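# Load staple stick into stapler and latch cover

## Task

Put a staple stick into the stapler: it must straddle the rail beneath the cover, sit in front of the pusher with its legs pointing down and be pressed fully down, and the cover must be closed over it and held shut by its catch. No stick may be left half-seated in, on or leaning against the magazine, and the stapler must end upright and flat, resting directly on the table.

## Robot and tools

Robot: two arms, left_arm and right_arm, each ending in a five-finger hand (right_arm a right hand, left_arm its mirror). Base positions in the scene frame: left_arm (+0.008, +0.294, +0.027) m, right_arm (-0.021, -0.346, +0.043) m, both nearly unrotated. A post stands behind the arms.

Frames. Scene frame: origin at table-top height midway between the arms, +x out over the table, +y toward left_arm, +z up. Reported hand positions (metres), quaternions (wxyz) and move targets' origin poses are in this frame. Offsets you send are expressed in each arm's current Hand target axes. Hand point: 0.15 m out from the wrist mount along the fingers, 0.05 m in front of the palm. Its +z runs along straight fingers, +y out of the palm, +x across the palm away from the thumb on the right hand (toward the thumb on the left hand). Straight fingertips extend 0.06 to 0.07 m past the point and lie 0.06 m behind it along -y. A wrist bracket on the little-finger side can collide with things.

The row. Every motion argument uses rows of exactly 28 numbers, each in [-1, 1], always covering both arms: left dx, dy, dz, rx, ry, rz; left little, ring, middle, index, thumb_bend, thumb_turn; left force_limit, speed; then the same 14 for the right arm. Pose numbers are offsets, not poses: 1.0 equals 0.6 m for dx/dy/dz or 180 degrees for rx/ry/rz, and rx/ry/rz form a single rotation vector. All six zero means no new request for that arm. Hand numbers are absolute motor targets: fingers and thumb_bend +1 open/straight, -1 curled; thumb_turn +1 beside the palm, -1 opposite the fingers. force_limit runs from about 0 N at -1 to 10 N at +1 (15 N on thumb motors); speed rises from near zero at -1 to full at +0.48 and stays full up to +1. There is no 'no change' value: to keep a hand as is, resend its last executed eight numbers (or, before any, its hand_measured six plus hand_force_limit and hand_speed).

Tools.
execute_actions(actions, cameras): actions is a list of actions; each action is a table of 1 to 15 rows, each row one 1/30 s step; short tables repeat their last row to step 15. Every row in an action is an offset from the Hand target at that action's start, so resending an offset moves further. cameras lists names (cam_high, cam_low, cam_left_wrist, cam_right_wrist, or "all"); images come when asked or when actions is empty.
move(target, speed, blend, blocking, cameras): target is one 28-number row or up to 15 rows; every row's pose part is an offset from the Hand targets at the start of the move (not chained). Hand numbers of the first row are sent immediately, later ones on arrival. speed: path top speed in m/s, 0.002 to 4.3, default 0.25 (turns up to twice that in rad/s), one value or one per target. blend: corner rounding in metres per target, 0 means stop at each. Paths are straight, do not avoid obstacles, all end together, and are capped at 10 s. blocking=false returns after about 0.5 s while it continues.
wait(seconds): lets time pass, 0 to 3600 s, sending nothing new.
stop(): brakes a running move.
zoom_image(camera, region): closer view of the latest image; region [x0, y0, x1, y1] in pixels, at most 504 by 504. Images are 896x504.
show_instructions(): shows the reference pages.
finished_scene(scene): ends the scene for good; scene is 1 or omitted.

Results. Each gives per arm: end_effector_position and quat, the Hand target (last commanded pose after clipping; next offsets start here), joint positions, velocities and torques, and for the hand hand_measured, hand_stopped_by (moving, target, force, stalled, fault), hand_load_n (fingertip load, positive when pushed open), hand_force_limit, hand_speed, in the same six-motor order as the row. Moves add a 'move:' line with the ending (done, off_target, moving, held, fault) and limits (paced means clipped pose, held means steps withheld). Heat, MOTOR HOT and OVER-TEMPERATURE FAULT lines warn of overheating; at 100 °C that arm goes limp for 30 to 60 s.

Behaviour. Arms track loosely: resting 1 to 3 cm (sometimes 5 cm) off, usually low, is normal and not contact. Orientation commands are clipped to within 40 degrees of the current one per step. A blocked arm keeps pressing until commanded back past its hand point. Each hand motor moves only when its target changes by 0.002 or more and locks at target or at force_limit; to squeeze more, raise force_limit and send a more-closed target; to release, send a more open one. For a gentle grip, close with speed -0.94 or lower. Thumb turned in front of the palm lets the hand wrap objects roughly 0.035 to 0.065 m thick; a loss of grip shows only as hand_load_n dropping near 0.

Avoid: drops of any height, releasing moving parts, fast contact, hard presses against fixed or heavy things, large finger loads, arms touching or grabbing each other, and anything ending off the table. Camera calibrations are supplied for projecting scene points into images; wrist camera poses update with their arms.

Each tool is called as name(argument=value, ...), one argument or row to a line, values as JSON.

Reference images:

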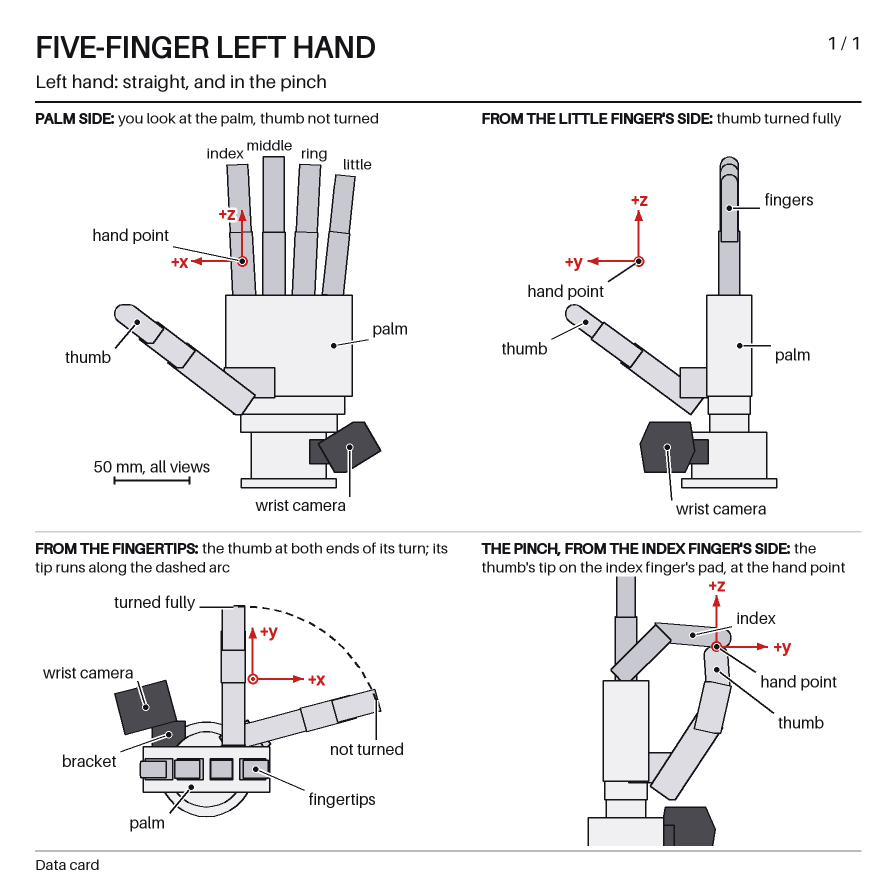

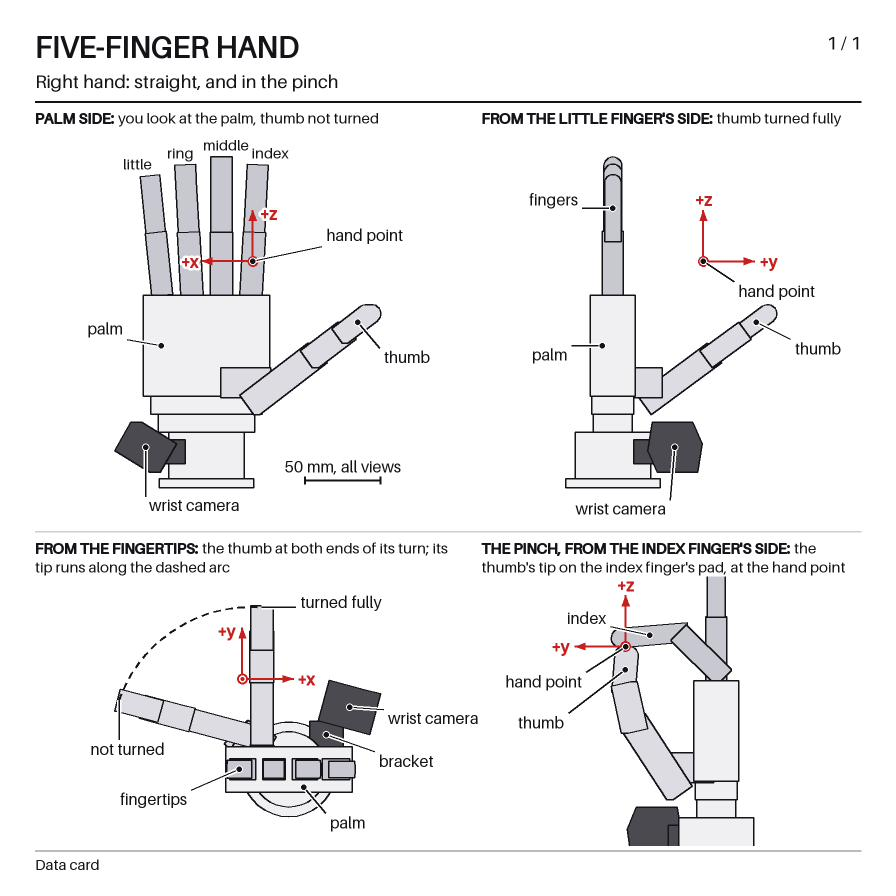

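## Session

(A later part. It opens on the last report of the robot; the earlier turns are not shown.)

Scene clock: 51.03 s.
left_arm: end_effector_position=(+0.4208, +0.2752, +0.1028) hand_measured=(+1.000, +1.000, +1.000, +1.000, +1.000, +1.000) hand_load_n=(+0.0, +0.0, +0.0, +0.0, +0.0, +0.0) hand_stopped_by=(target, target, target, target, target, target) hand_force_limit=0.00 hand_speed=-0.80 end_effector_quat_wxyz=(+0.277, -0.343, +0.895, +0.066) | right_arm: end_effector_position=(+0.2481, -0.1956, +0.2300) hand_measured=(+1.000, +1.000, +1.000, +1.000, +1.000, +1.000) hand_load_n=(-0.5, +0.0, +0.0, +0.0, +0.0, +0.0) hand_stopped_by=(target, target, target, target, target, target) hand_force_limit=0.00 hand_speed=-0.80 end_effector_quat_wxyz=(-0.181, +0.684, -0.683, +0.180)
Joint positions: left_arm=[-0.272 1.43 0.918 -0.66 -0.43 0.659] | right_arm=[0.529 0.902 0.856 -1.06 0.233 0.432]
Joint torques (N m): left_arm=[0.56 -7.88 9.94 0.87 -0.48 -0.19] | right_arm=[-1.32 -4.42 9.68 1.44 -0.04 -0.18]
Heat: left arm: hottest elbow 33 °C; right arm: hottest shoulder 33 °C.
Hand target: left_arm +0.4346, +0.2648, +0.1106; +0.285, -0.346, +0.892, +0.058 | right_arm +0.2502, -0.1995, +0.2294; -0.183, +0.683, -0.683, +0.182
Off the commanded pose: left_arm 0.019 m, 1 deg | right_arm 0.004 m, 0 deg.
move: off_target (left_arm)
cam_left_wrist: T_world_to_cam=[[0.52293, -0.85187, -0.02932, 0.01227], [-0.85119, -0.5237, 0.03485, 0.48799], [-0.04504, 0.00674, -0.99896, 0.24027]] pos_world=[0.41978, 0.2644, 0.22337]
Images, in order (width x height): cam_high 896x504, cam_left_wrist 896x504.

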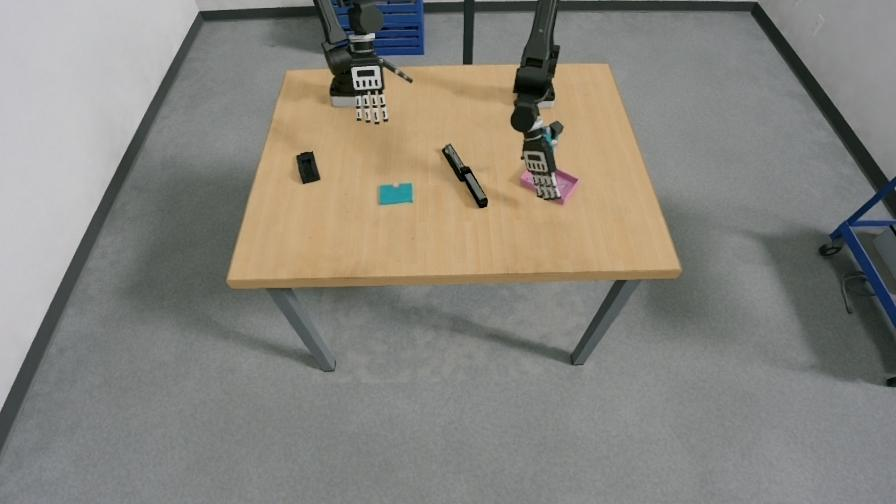

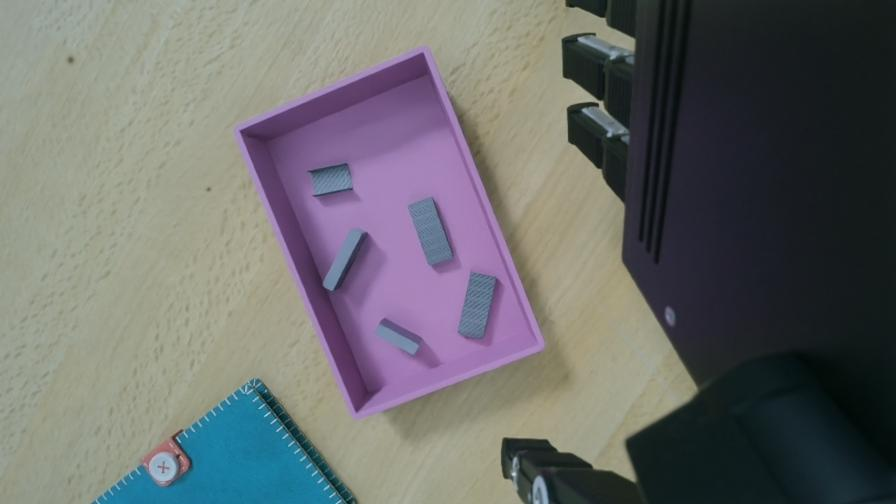

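move(
  target=[0.0247,0.017,0.0023,0.3604,0.1276,-0.1512,1,1,0.1,0.1,0.16,-1,0,-0.5,0,0,0,0,0,0,1,1,1,1,1,1,0,-0.8],
  cameras=["all"],
  speed=0.1,
)

Scene clock: 61.63 s.
left_arm: end_effector_position=(+0.4183, +0.2585, +0.1024) hand_measured=(+1.000, +1.000, +0.100, +0.100, +0.160, -1.000) hand_load_n=(+0.0, +0.0, +0.0, +0.5, +0.0, +0.0) hand_stopped_by=(target, target, target, target, target, target) hand_force_limit=0.00 hand_speed=-0.50 end_effector_quat_wxyz=(+0.256, -0.323, +0.725, -0.551) | right_arm: end_effector_position=(+0.2481, -0.1956, +0.2300) hand_measured=(+1.000, +1.000, +1.000, +1.000, +1.000, +1.000) hand_load_n=(+0.0, +0.0, +0.0, +0.0, +0.0, -0.5) hand_stopped_by=(target, target, target, target, target, target) hand_force_limit=0.00 hand_speed=-0.80 end_effector_quat_wxyz=(-0.181, +0.684, -0.683, +0.180)
Joint positions: left_arm=[0.32 1.36 0.476 0.394 0.982 0.433] | right_arm=[0.529 0.902 0.856 -1.06 0.233 0.432]
Joint torques (N m): left_arm=[2.84 -5.19 5.83 2.48 0.3 -0.17] | right_arm=[-1.32 -4.01 9.59 1.5 -0.04 -0.19]
Heat: left arm: hottest elbow 33 °C; right arm: hottest shoulder 33 °C.
Hand target: left_arm +0.4198, +0.2643, +0.1004; +0.256, -0.334, +0.720, -0.552 | right_arm +0.2502, -0.1995, +0.2294; -0.183, +0.683, -0.683, +0.182
Off the commanded pose: left_arm 0.006 m, 1 deg | right_arm 0.004 m, 0 deg.
move: done
cam_left_wrist: T_world_to_cam=[[0.05877, -0.32016, 0.94554, -0.04379], [-0.97737, -0.21127, -0.01079, 0.45379], [0.20322, -0.9235, -0.32533, 0.30757]] pos_world=[0.38359, 0.3659, 0.14636]
cam_right_wrist: T_world_to_cam=[[-0.82857, -0.25205, -0.49994, 0.27459], [-0.499, 0.73738, 0.45526, 0.1413], [0.25389, 0.62669, -0.73675, 0.34005]] pos_world=[0.21169, -0.24809, 0.32349]

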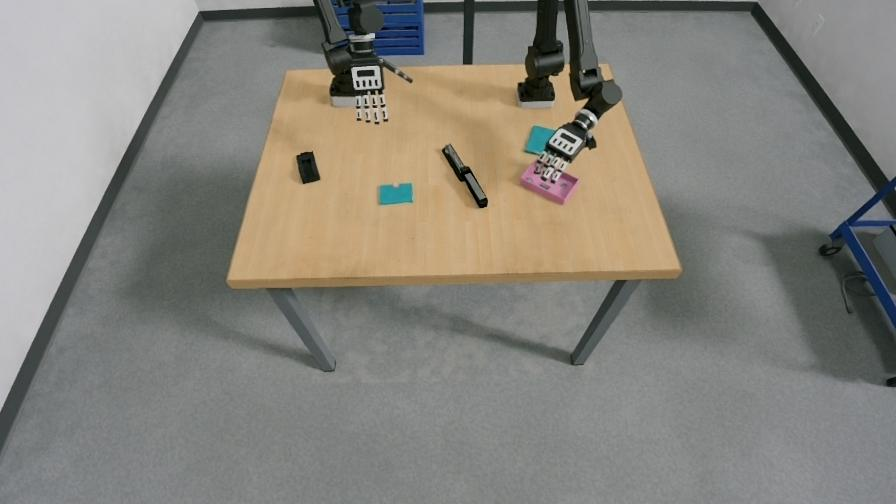

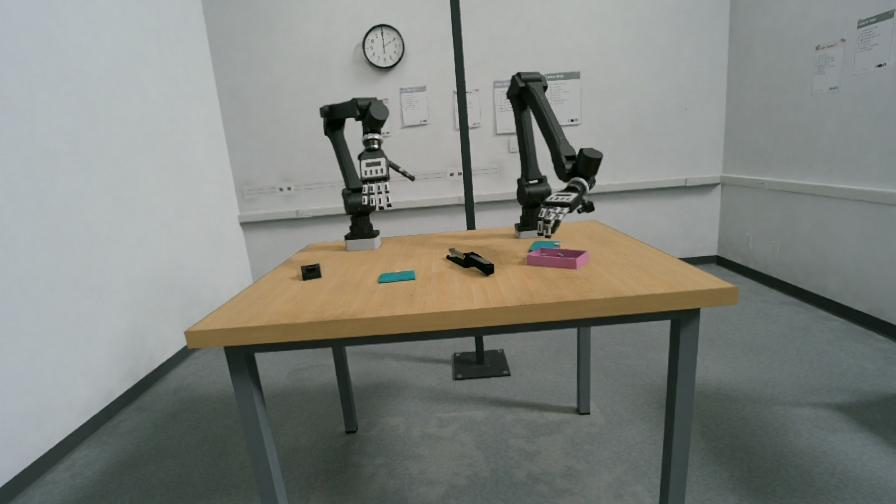

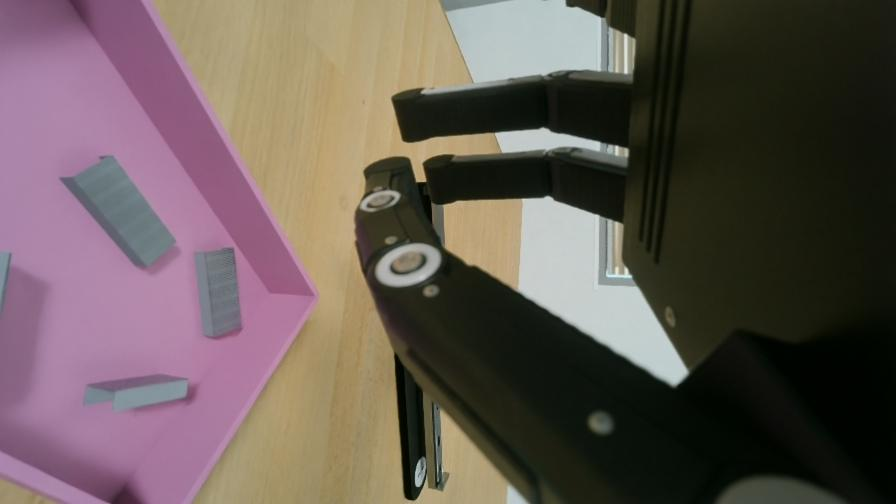

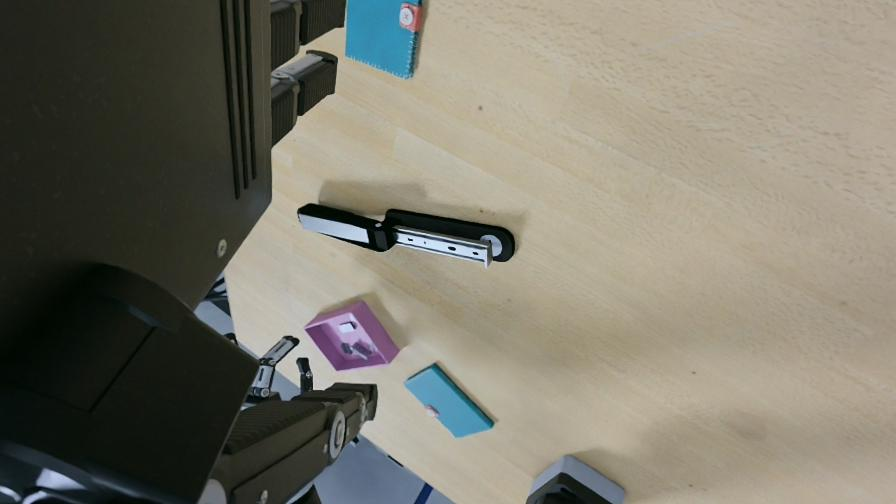

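move(
  target=[-0.0027,0.0917,-0.0067,0,0,0,1,1,0.1,0.1,0.16,-1,0,-0.5,0,0,0,0,0,0,1,1,1,1,1,1,0,-0.8],
  cameras=["cam_left_wrist"],
  speed=0.08,
)

Scene clock: 64.27 s.
left_arm: end_effector_position=(+0.4052, +0.2700, +0.0515) hand_measured=(+1.000, +1.000, +0.100, +0.100, +0.160, -1.000) hand_load_n=(+0.0, +0.0, +0.0, +0.0, +0.5, +0.0) hand_stopped_by=(target, target, target, target, target, target) hand_force_limit=0.00 hand_speed=-0.50 end_effector_quat_wxyz=(+0.247, -0.335, +0.720, -0.556) | right_arm: end_effector_position=(+0.2481, -0.1956, +0.2300) hand_measured=(+1.000, +1.000, +1.000, +1.000, +1.000, +1.000) hand_load_n=(+0.0, +0.0, +0.0, +0.0, +0.0, +0.0) hand_stopped_by=(target, target, target, target, target, target) hand_force_limit=0.00 hand_speed=-0.80 end_effector_quat_wxyz=(-0.181, +0.684, -0.683, +0.180)
Joint positions: left_arm=[0.372 1.531 0.425 0.576 1.028 0.447] | right_arm=[0.529 0.902 0.856 -1.06 0.233 0.432]
Joint torques (N m): left_arm=[3.02 -6.07 4.34 2.43 0.34 0.16] | right_arm=[-1.38 -4.25 9.65 1.47 -0.04 -0.19]
Heat: left arm: hottest elbow 33 °C; right arm: hottest shoulder 33 °C.
Hand target: left_arm +0.4068, +0.2771, +0.0481; +0.256, -0.334, +0.720, -0.553 | right_arm +0.2502, -0.1995, +0.2294; -0.183, +0.683, -0.683, +0.182
Off the commanded pose: left_arm 0.008 m, 1 deg | right_arm 0.004 m, 0 deg.
move: done
cam_left_wrist: T_world_to_cam=[[0.08132, -0.29606, 0.9517, -0.00719], [-0.97543, -0.21981, 0.01496, 0.443], [0.20476, -0.92953, -0.30666, 0.30434]] pos_world=[0.37038, 0.37814, 0.09354]

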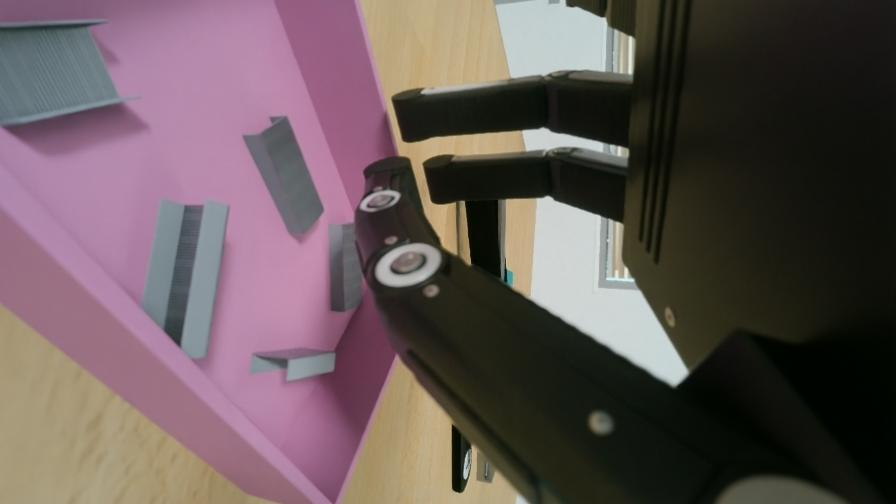

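move(
  target=[-0.0033,0.0412,0.0077,0,0,0,1,1,0.0,0.0,0.16,-1,0,-0.5,0,0,0,0,0,0,1,1,1,1,1,1,0,-0.8],
  cameras=["cam_left_wrist"],
  speed=0.05,
)

Scene clock: 66.37 s.
left_arm: end_effector_position=(+0.4059, +0.2731, +0.0267) hand_measured=(+1.000, +1.000, +0.000, +0.000, +0.160, -1.000) hand_load_n=(+0.0, +0.0, +0.0, +0.0, +0.0, +0.0) hand_stopped_by=(target, target, target, target, target, target) hand_force_limit=0.00 hand_speed=-0.50 end_effector_quat_wxyz=(+0.248, -0.335, +0.720, -0.555) | right_arm: end_effector_position=(+0.2481, -0.1956, +0.2300) hand_measured=(+1.000, +1.000, +1.000, +1.000, +1.000, +1.000) hand_load_n=(+0.5, +0.0, +0.0, +0.0, +0.0, +0.0) hand_stopped_by=(target, target, target, target, target, target) hand_force_limit=0.00 hand_speed=-0.80 end_effector_quat_wxyz=(-0.181, +0.684, -0.683, +0.180)
Joint positions: left_arm=[0.381 1.637 0.422 0.679 1.035 0.456] | right_arm=[0.529 0.902 0.856 -1.06 0.233 0.432]
Joint torques (N m): left_arm=[2.73 -6.53 3.63 2.36 0.32 0.15] | right_arm=[-1.26 -4.19 9.68 1.48 -0.04 -0.2]
Heat: left arm: hottest elbow 33 °C; right arm: hottest shoulder 33 °C.
Hand target: left_arm +0.4068, +0.2800, +0.0231; +0.256, -0.334, +0.720, -0.552 | right_arm +0.2502, -0.1995, +0.2294; -0.183, +0.683, -0.683, +0.182
Off the commanded pose: left_arm 0.008 m, 1 deg | right_arm 0.004 m, 0 deg.
move: done
cam_left_wrist: T_world_to_cam=[[0.07976, -0.29744, 0.9514, 0.01829], [-0.97545, -0.21984, 0.01305, 0.44488], [0.20527, -0.92909, -0.30768, 0.29921]] pos_world=[0.37108, 0.38123, 0.06885]

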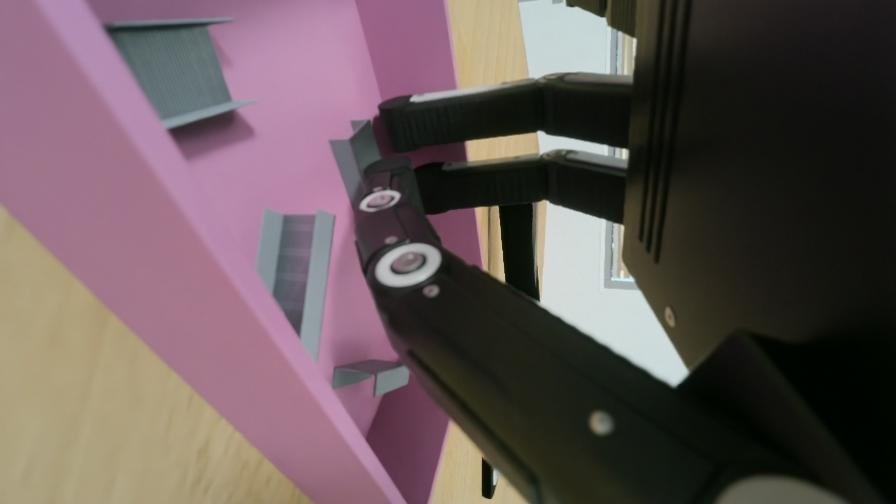

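zoom_image(
  camera="cam_left_wrist",
  region=[310, 60, 510, 260],
)

Scaled by 2.520.

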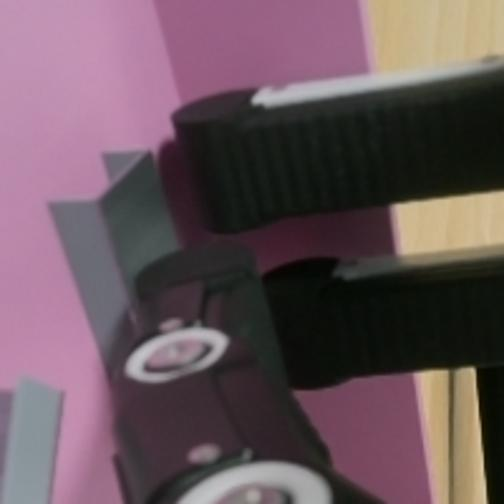

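move(
  target=[0,0.0225,0.006,0,0,0,1,1,0.0,0.0,0.16,-1,0,-0.5,0,0,0,0,0,0,1,1,1,1,1,1,0,-0.8],
  cameras=["cam_left_wrist"],
  speed=0.04,
)

zoom_image(
  camera="cam_left_wrist",
  region=[310, 60, 510, 260],
)

Scene clock: 68.47 s.
left_arm: end_effector_position=(+0.4090, +0.2738, +0.0210) hand_measured=(+1.000, +1.000, +0.000, +0.000, +0.160, -1.000) hand_load_n=(+0.0, +0.0, -0.5, +0.0, +0.0, +0.0) hand_stopped_by=(target, target, target, target, target, target) hand_force_limit=0.00 hand_speed=-0.50 end_effector_quat_wxyz=(+0.257, -0.323, +0.719, -0.559) | right_arm: end_effector_position=(+0.2481, -0.1956, +0.2300) hand_measured=(+1.000, +1.000, +1.000, +1.000, +1.000, +1.000) hand_load_n=(+0.0, +0.0, +0.0, +0.0, +0.0, +0.0) hand_stopped_by=(target, target, target, target, target, target) hand_force_limit=0.00 hand_speed=-0.80 end_effector_quat_wxyz=(-0.181, +0.684, -0.683, +0.180)
Joint positions: left_arm=[0.383 1.681 0.422 0.752 1.048 0.457] | right_arm=[0.529 0.902 0.856 -1.06 0.233 0.432]
Joint torques (N m): left_arm=[2.78 -5.6 3.23 1.91 -0.14 0.13] | right_arm=[-1.08 -4.31 9.62 1.47 -0.05 -0.2]
Heat: left arm: hottest elbow 33 °C; right arm: hottest shoulder 33 °C.
Hand target: left_arm +0.4068, +0.2800, +0.0092; +0.256, -0.334, +0.720, -0.552 | right_arm +0.2502, -0.1995, +0.2294; -0.183, +0.683, -0.683, +0.182
Off the commanded pose: left_arm 0.014 m, 2 deg | right_arm 0.004 m, 0 deg.
move: off_target (left_arm)
cam_left_wrist: T_world_to_cam=[[0.0489, -0.30307, 0.95171, 0.03778], [-0.97735, -0.21094, -0.01695, 0.44716], [0.20589, -0.92933, -0.30652, 0.29727]] pos_world=[0.37397, 0.38204, 0.06274]

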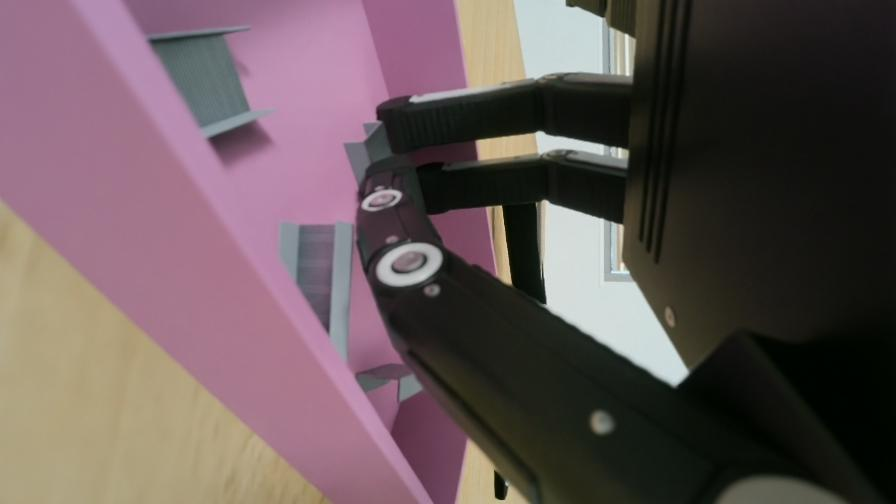

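Scaled by 2.520.

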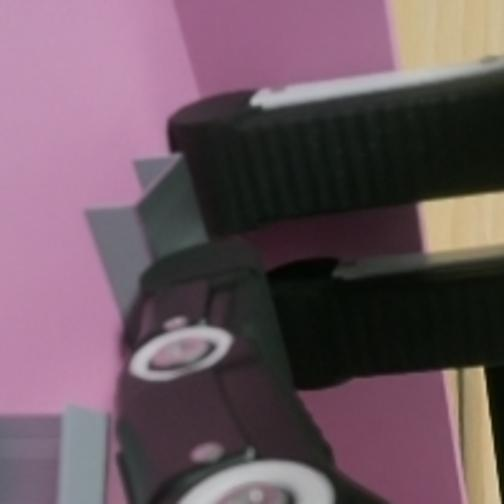

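wait(
  seconds=0.1,
  cameras=["all"],
)

zoom_image(
  camera="cam_low",
  region=[500, 190, 620, 280],
)

zoom_image(
  camera="cam_high",
  region=[500, 110, 620, 220],
)

zoom_image(
  camera="cam_right_wrist",
  region=[220, 280, 440, 420],
)

Scene clock: 69.30 s.
left_arm: end_effector_position=(+0.4090, +0.2738, +0.0209) hand_measured=(+1.000, +1.000, +0.000, +0.000, +0.160, -1.000) hand_load_n=(+0.0, +0.0, -0.5, +0.0, +0.0, +0.0) hand_stopped_by=(target, target, target, target, target, target) hand_force_limit=0.00 hand_speed=-0.50 end_effector_quat_wxyz=(+0.257, -0.323, +0.719, -0.559) | right_arm: end_effector_position=(+0.2481, -0.1956, +0.2300) hand_measured=(+1.000, +1.000, +1.000, +1.000, +1.000, +1.000) hand_load_n=(+0.0, +0.0, +0.0, +0.0, +0.0, +0.0) hand_stopped_by=(target, target, target, target, target, target) hand_force_limit=0.00 hand_speed=-0.80 end_effector_quat_wxyz=(-0.181, +0.684, -0.683, +0.180)
Joint positions: left_arm=[0.383 1.681 0.422 0.752 1.048 0.457] | right_arm=[0.529 0.902 0.856 -1.06 0.233 0.432]
Joint torques (N m): left_arm=[2.84 -5.42 3.11 1.88 -0.15 0.14] | right_arm=[-1.03 -4.25 9.62 1.47 -0.04 -0.2]
Heat: left arm: hottest elbow 33 °C; right arm: hottest shoulder 33 °C.
Hand target: left_arm +0.4067, +0.2800, +0.0091; +0.256, -0.334, +0.720, -0.552 | right_arm +0.2502, -0.1995, +0.2294; -0.183, +0.683, -0.683, +0.182
Off the commanded pose: left_arm 0.014 m, 2 deg | right_arm 0.004 m, 0 deg.
wait: 0.10 s; at rest from the start
cam_left_wrist: T_world_to_cam=[[0.0489, -0.30307, 0.95171, 0.03788], [-0.97735, -0.21094, -0.01695, 0.44715], [0.20589, -0.92933, -0.30652, 0.29724]] pos_world=[0.37397, 0.38204, 0.06264]
cam_right_wrist: T_world_to_cam=[[-0.82857, -0.25205, -0.49994, 0.27459], [-0.499, 0.73738, 0.45526, 0.1413], [0.25389, 0.62669, -0.73675, 0.34005]] pos_world=[0.21169, -0.24809, 0.32349]

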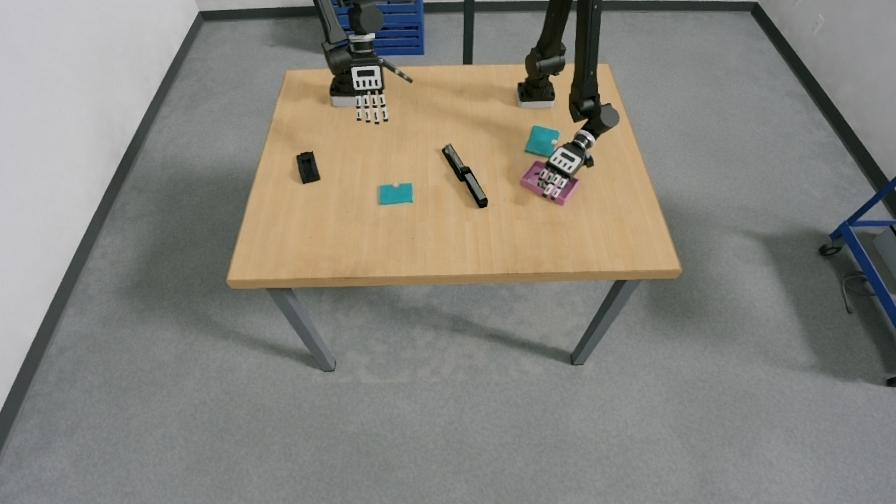

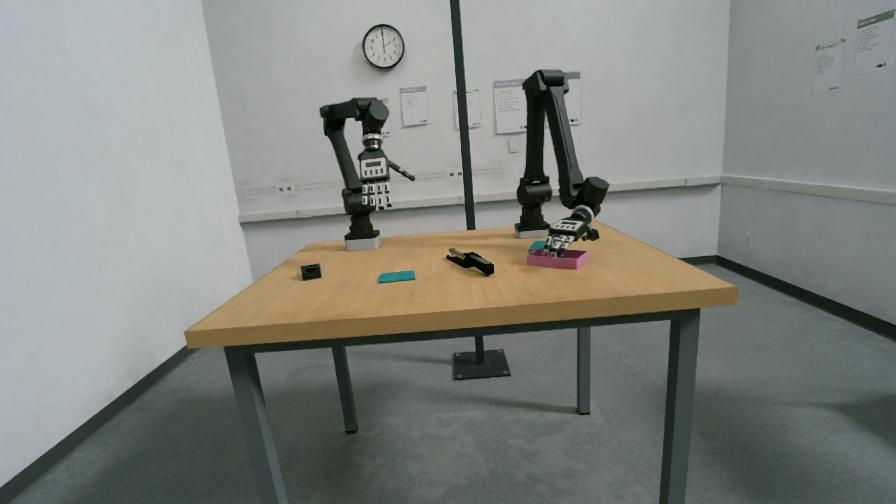

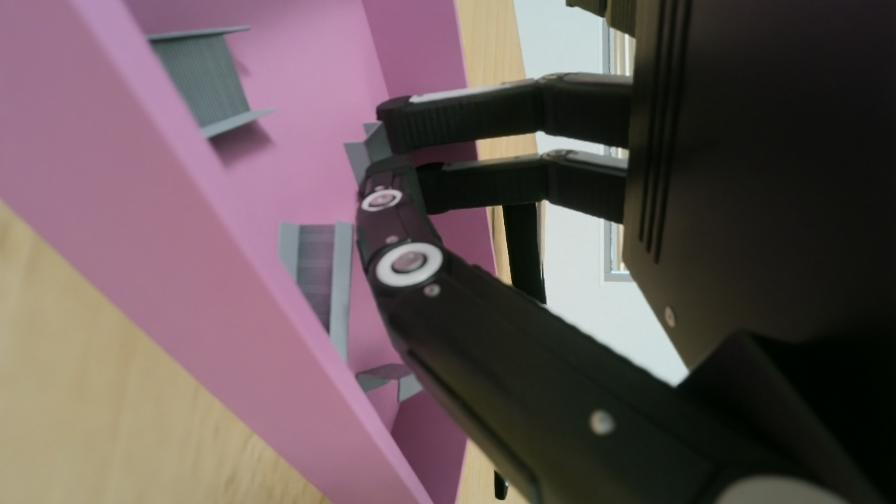

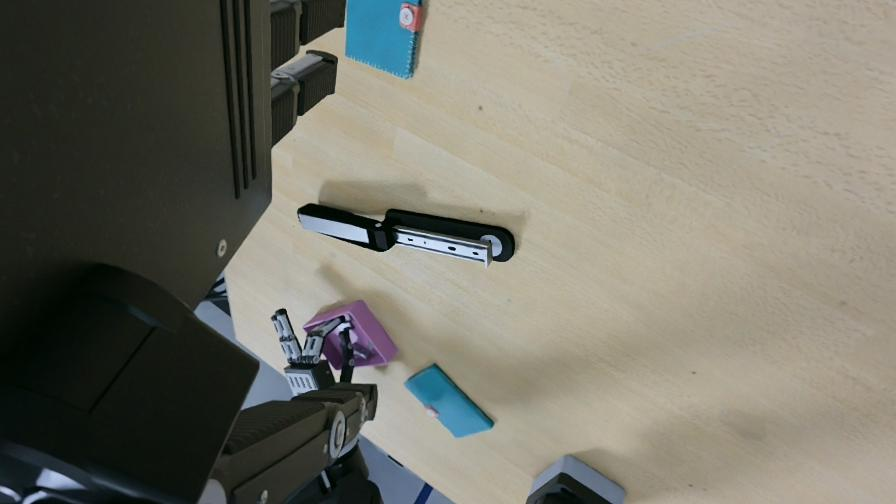

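Scaled by 4.200.

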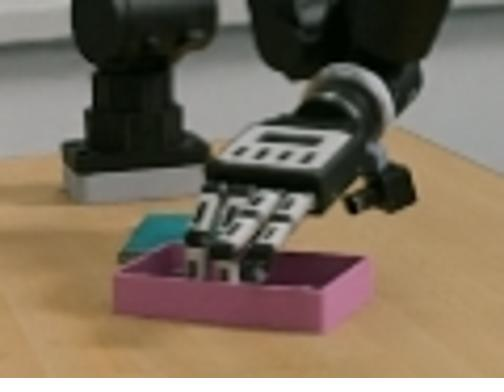

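Scaled by 4.200.

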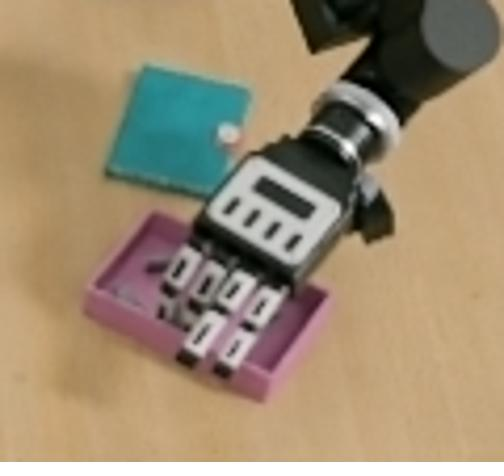

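Scaled by 2.291.

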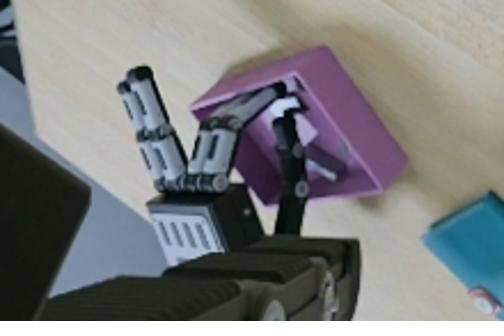

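move(
  target=[0,-0.0363,-0.0097,0,0,0,1,1,0.0,0.0,0.16,1,0,-0.5,0,0,0,0,0,0,1,1,1,1,1,1,0,-0.8],
  cameras=["cam_left_wrist"],
  speed=0.05,
)

Scene clock: 72.63 s.
left_arm: end_effector_position=(+0.4042, +0.2728, +0.0267) hand_measured=(+1.000, +1.000, +0.000, +0.000, +0.160, +1.000) hand_load_n=(+0.0, -0.5, +0.0, +0.0, +0.0, +0.0) hand_stopped_by=(target, target, target, target, target, target) hand_force_limit=0.00 hand_speed=-0.50 end_effector_quat_wxyz=(+0.243, -0.337, +0.720, -0.556) | right_arm: end_effector_position=(+0.2481, -0.1956, +0.2300) hand_measured=(+1.000, +1.000, +1.000, +1.000, +1.000, +1.000) hand_load_n=(+0.0, +0.0, +0.0, +0.0, +0.0, +0.0) hand_stopped_by=(target, target, target, target, target, target) hand_force_limit=0.00 hand_speed=-0.80 end_effector_quat_wxyz=(-0.181, +0.684, -0.683, +0.180)
Joint positions: left_arm=[0.383 1.633 0.422 0.665 1.039 0.457] | right_arm=[0.529 0.902 0.856 -1.06 0.233 0.432]
Joint torques (N m): left_arm=[2.55 -9 3.79 1.47 0.22 0.12] | right_arm=[-1.32 -4.25 9.65 1.51 -0.05 -0.2]
Heat: left arm: hottest elbow 33 °C; right arm: hottest shoulder 33 °C.
Hand target: left_arm +0.4067, +0.2799, +0.0317; +0.256, -0.334, +0.720, -0.552 | right_arm +0.2502, -0.1995, +0.2294; -0.183, +0.683, -0.683, +0.182
Off the commanded pose: left_arm 0.009 m, 2 deg | right_arm 0.004 m, 0 deg.
move: done
cam_left_wrist: T_world_to_cam=[[0.08709, -0.29258, 0.95227, 0.01404], [-0.97563, -0.21829, 0.02216, 0.44257], [0.20139, -0.93099, -0.30446, 0.30122]] pos_world=[0.3699, 0.38115, 0.06853]

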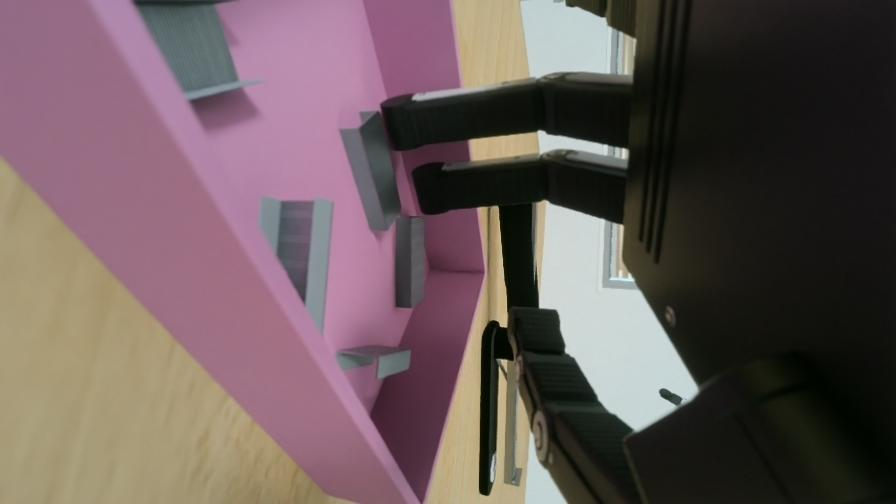

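move(
  target=[0,0.0338,0.009,0,0,0,1,1,0.0,0.0,0.16,1,0,-0.5,0,0,0,0,0,0,1,1,1,1,1,1,0,-0.8],
  cameras=["cam_left_wrist"],
  speed=0.05,
)

zoom_image(
  camera="cam_left_wrist",
  region=[310, 60, 510, 260],
)

Scene clock: 74.07 s.
left_arm: end_effector_position=(+0.4084, +0.2737, +0.0213) hand_measured=(+1.000, +1.000, +0.000, +0.000, +0.160, +1.000) hand_load_n=(+0.0, +0.0, -1.0, +0.0, +0.0, +0.0) hand_stopped_by=(target, target, target, target, target, target) hand_force_limit=0.00 hand_speed=-0.50 end_effector_quat_wxyz=(+0.255, -0.324, +0.719, -0.559) | right_arm: end_effector_position=(+0.2481, -0.1956, +0.2300) hand_measured=(+1.000, +1.000, +1.000, +1.000, +1.000, +1.000) hand_load_n=(+0.0, +0.0, +0.0, +0.0, +0.0, +0.0) hand_stopped_by=(target, target, target, target, target, target) hand_force_limit=0.00 hand_speed=-0.80 end_effector_quat_wxyz=(-0.181, +0.684, -0.683, +0.180)
Joint positions: left_arm=[0.383 1.677 0.422 0.742 1.047 0.458] | right_arm=[0.529 0.902 0.856 -1.06 0.233 0.432]
Joint torques (N m): left_arm=[2.61 -5.83 3.25 2 -0.12 0.13] | right_arm=[-1.32 -4.37 9.62 1.51 -0.04 -0.2]
Heat: left arm: hottest elbow 33 °C; right arm: hottest shoulder 33 °C.
Hand target: left_arm +0.4067, +0.2800, +0.0107; +0.256, -0.334, +0.720, -0.552 | right_arm +0.2502, -0.1995, +0.2294; -0.183, +0.683, -0.683, +0.182
Off the commanded pose: left_arm 0.012 m, 1 deg | right_arm 0.004 m, 0 deg.
move: off_target (left_arm)
cam_left_wrist: T_world_to_cam=[[0.05326, -0.30233, 0.95172, 0.03558], [-0.97733, -0.21135, -0.01245, 0.44652], [0.20491, -0.92948, -0.30673, 0.29781]] pos_world=[0.37348, 0.38194, 0.06304]

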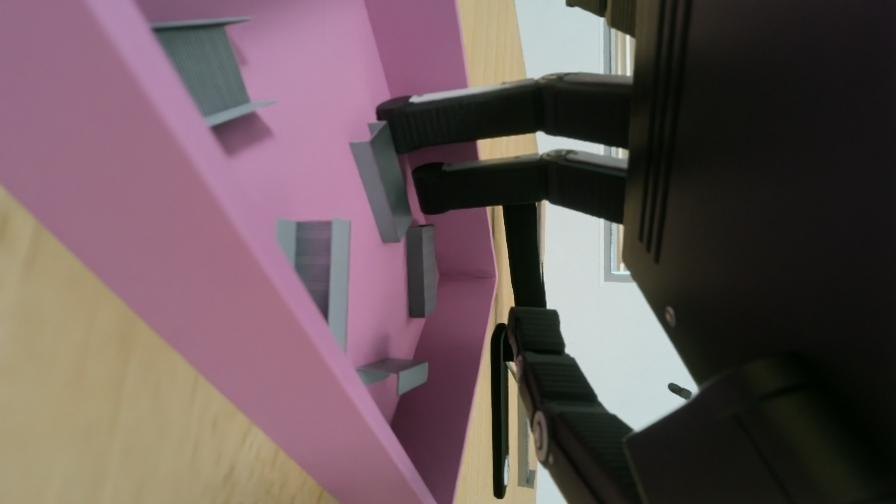

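Scaled by 2.520.

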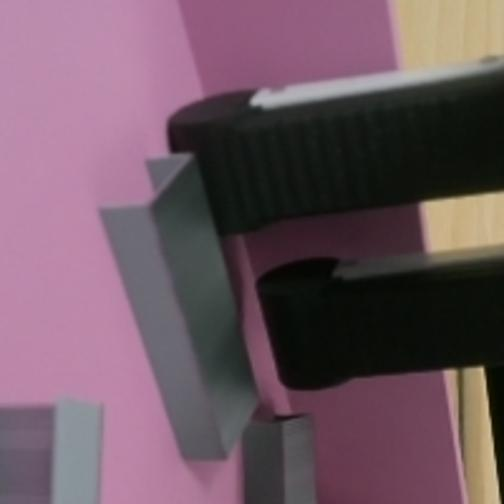

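move(
  target=[0.0028,-0.0628,-0.0187,-0.0831,-0.0235,0.0567,1,1,0.1,0.1,0.16,1,0,-0.5,0,0,0,0,0,0,1,1,1,1,1,1,0,-0.8],
  cameras=["cam_left_wrist"],
  speed=0.05,
)

Scene clock: 81.83 s.
left_arm: end_effector_position=(+0.3882, +0.2797, +0.0345) hand_measured=(+1.000, +1.000, +0.100, +0.100, +0.160, +1.000) hand_load_n=(+0.0, +0.0, +0.0, -0.5, +0.0, +0.0) hand_stopped_by=(target, target, target, target, target, target) hand_force_limit=0.00 hand_speed=-0.50 end_effector_quat_wxyz=(+0.267, -0.342, +0.800, -0.416) | right_arm: end_effector_position=(+0.2481, -0.1956, +0.2300) hand_measured=(+1.000, +1.000, +1.000, +1.000, +1.000, +1.000) hand_load_n=(+0.0, +0.0, +0.0, +0.0, +0.0, +0.0) hand_stopped_by=(target, target, target, target, target, target) hand_force_limit=0.00 hand_speed=-0.80 end_effector_quat_wxyz=(-0.181, +0.684, -0.683, +0.180)
Joint positions: left_arm=[0.269 1.345 0.433 0.168 0.714 0.71] | right_arm=[0.529 0.902 0.856 -1.06 0.233 0.432]
Joint torques (N m): left_arm=[0.32 -7.3 7.92 1.47 0.19 0.13] | right_arm=[-1.26 -4.31 9.66 1.43 -0.05 -0.2]
Heat: left arm: hottest elbow 33 °C; right arm: hottest shoulder 33 °C.
Hand target: left_arm +0.4048, +0.2794, +0.0500; +0.285, -0.319, +0.802, -0.417 | right_arm +0.2502, -0.1995, +0.2294; -0.183, +0.683, -0.683, +0.182
Off the commanded pose: left_arm 0.023 m, 3 deg | right_arm 0.004 m, 0 deg.
move: off_target (left_arm)
cam_left_wrist: T_world_to_cam=[[0.2012, -0.55699, 0.80578, 0.04468], [-0.95991, -0.276, 0.04891, 0.43744], [0.19515, -0.78332, -0.59019, 0.28428]] pos_world=[0.35544, 0.3683, 0.11039]

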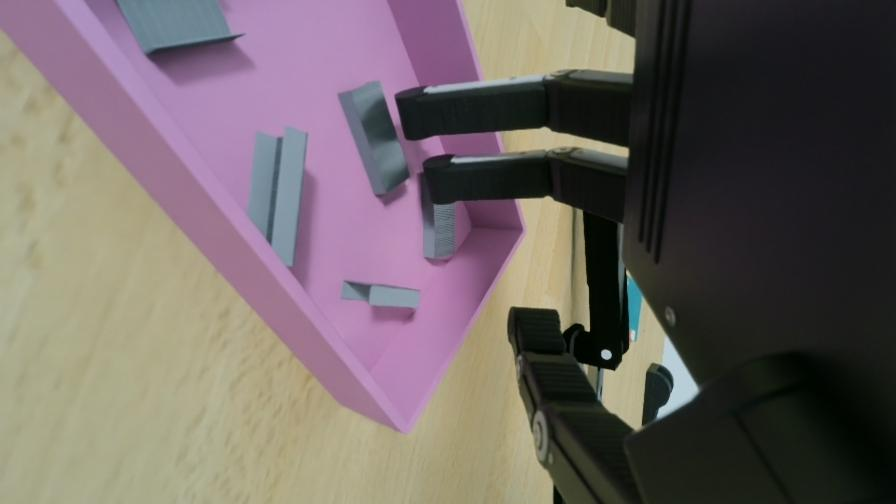

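zoom_image(
  camera="cam_left_wrist",
  region=[320, 60, 480, 220],
)

Scaled by 3.150.

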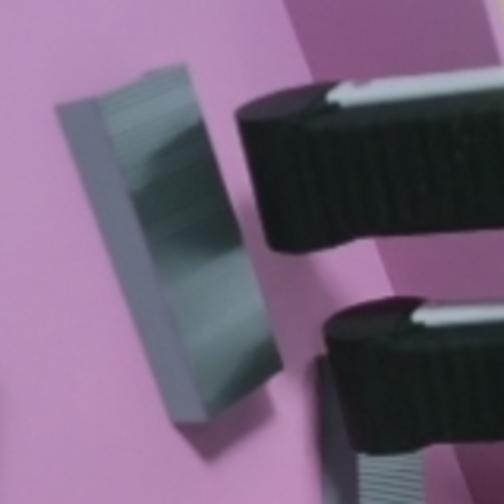

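move(
  target=[0.0017,0.0138,0.0265,0.0042,0.0189,0.0109,1,1,0.1,0.1,0.16,1,0,-0.5,0,0,0,0,0,0,1,1,1,1,1,1,0,-0.8],
  cameras=["cam_left_wrist"],
  speed=0.05,
)

zoom_image(
  camera="cam_left_wrist",
  region=[320, 60, 480, 220],
)

Scene clock: 84.77 s.
left_arm: end_effector_position=(+0.3983, +0.2760, +0.0303) hand_measured=(+1.000, +1.000, +0.100, +0.100, +0.160, +1.000) hand_load_n=(+0.0, +0.0, +0.0, -0.5, +0.0, +0.0) hand_stopped_by=(target, target, target, target, target, target) hand_force_limit=0.00 hand_speed=-0.50 end_effector_quat_wxyz=(+0.260, -0.311, +0.809, -0.426) | right_arm: end_effector_position=(+0.2481, -0.1956, +0.2300) hand_measured=(+1.000, +1.000, +1.000, +1.000, +1.000, +1.000) hand_load_n=(+0.0, +0.0, +0.0, +0.0, -0.5, +0.0) hand_stopped_by=(target, target, target, target, target, target) hand_force_limit=0.00 hand_speed=-0.80 end_effector_quat_wxyz=(-0.181, +0.684, -0.683, +0.180)
Joint positions: left_arm=[0.264 1.401 0.468 0.167 0.761 0.766] | right_arm=[0.529 0.902 0.856 -1.06 0.233 0.432]
Joint torques (N m): left_arm=[0.32 -5.48 7.5 2.1 0.27 0.2] | right_arm=[-1.32 -4.13 9.69 1.51 -0.05 -0.22]
Heat: left arm: hottest elbow 33 °C; right arm: hottest shoulder 33 °C.
Hand target: left_arm +0.4133, +0.2746, +0.0350; +0.270, -0.291, +0.813, -0.426 | right_arm +0.2502, -0.1995, +0.2294; -0.183, +0.683, -0.683, +0.182
Off the commanded pose: left_arm 0.016 m, 3 deg | right_arm 0.004 m, 0 deg.
move: off_target (left_arm)
cam_left_wrist: T_world_to_cam=[[0.1499, -0.57109, 0.80709, 0.06832], [-0.97699, -0.21083, 0.03228, 0.43564], [0.15172, -0.79335, -0.58955, 0.29698]] pos_world=[0.37032, 0.36647, 0.10588]

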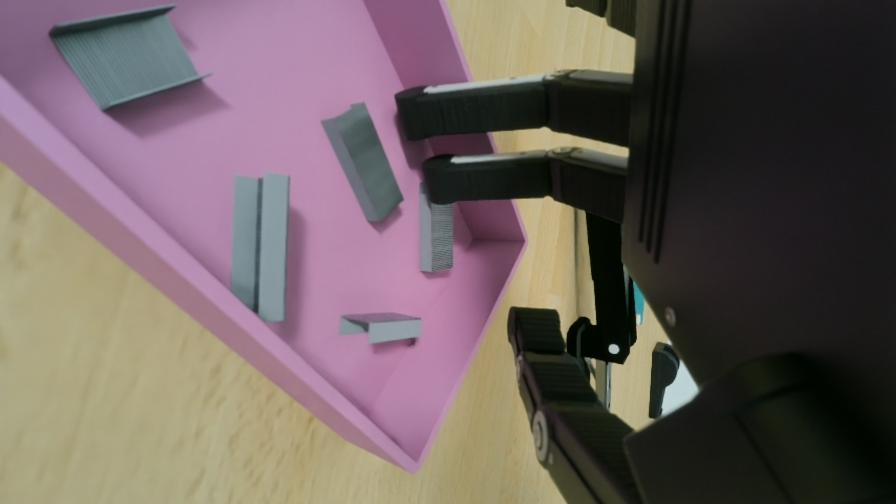

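Scaled by 3.150.

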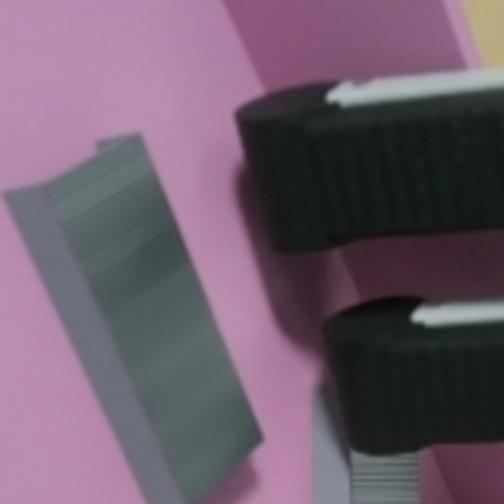

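move(
  target=[0.0045,0.0198,0.0115,0,0,0,1,1,0.1,0.1,0.16,1,0,-0.5,0,0,0,0,0,0,1,1,1,1,1,1,0,-0.8],
  cameras=["cam_left_wrist"],
  speed=0.05,
)

zoom_image(
  camera="cam_left_wrist",
  region=[320, 60, 480, 220],
)

Scene clock: 86.33 s.
left_arm: end_effector_position=(+0.4071, +0.2764, +0.0277) hand_measured=(+1.000, +1.000, +0.100, +0.100, +0.160, +1.000) hand_load_n=(+0.0, +0.0, -1.0, +0.0, +0.0, +0.0) hand_stopped_by=(target, target, target, target, target, target) hand_force_limit=0.00 hand_speed=-0.50 end_effector_quat_wxyz=(+0.271, -0.300, +0.806, -0.432) | right_arm: end_effector_position=(+0.2481, -0.1956, +0.2300) hand_measured=(+1.000, +1.000, +1.000, +1.000, +1.000, +1.000) hand_load_n=(+0.0, +0.0, +0.0, +0.0, +0.0, +0.0) hand_stopped_by=(target, target, target, target, target, target) hand_force_limit=0.00 hand_speed=-0.80 end_effector_quat_wxyz=(-0.181, +0.684, -0.683, +0.180)
Joint positions: left_arm=[0.264 1.435 0.47 0.231 0.772 0.766] | right_arm=[0.529 0.902 0.856 -1.06 0.233 0.432]
Joint torques (N m): left_arm=[0.38 -4.37 6.48 1.87 -0.16 0.2] | right_arm=[-1.14 -4.01 9.65 1.43 -0.03 -0.2]
Heat: left arm: hottest elbow 33 °C; right arm: hottest shoulder 33 °C.
Hand target: left_arm +0.4134, +0.2746, +0.0211; +0.270, -0.291, +0.813, -0.426 | right_arm +0.2502, -0.1995, +0.2294; -0.183, +0.683, -0.683, +0.182
Off the commanded pose: left_arm 0.009 m, 1 deg | right_arm 0.004 m, 0 deg.
move: done
cam_left_wrist: T_world_to_cam=[[0.11824, -0.57333, 0.81075, 0.0827], [-0.97937, -0.20205, -0.00005, 0.44381], [0.16384, -0.79402, -0.5854, 0.28952]] pos_world=[0.37744, 0.36697, 0.10246]

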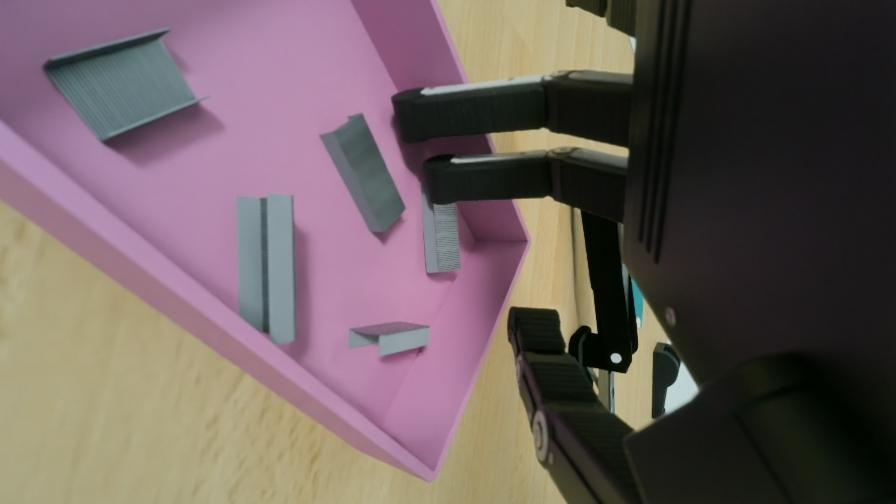

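Scaled by 3.150.

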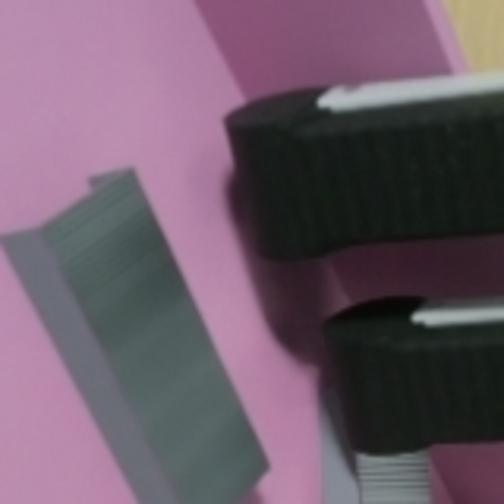

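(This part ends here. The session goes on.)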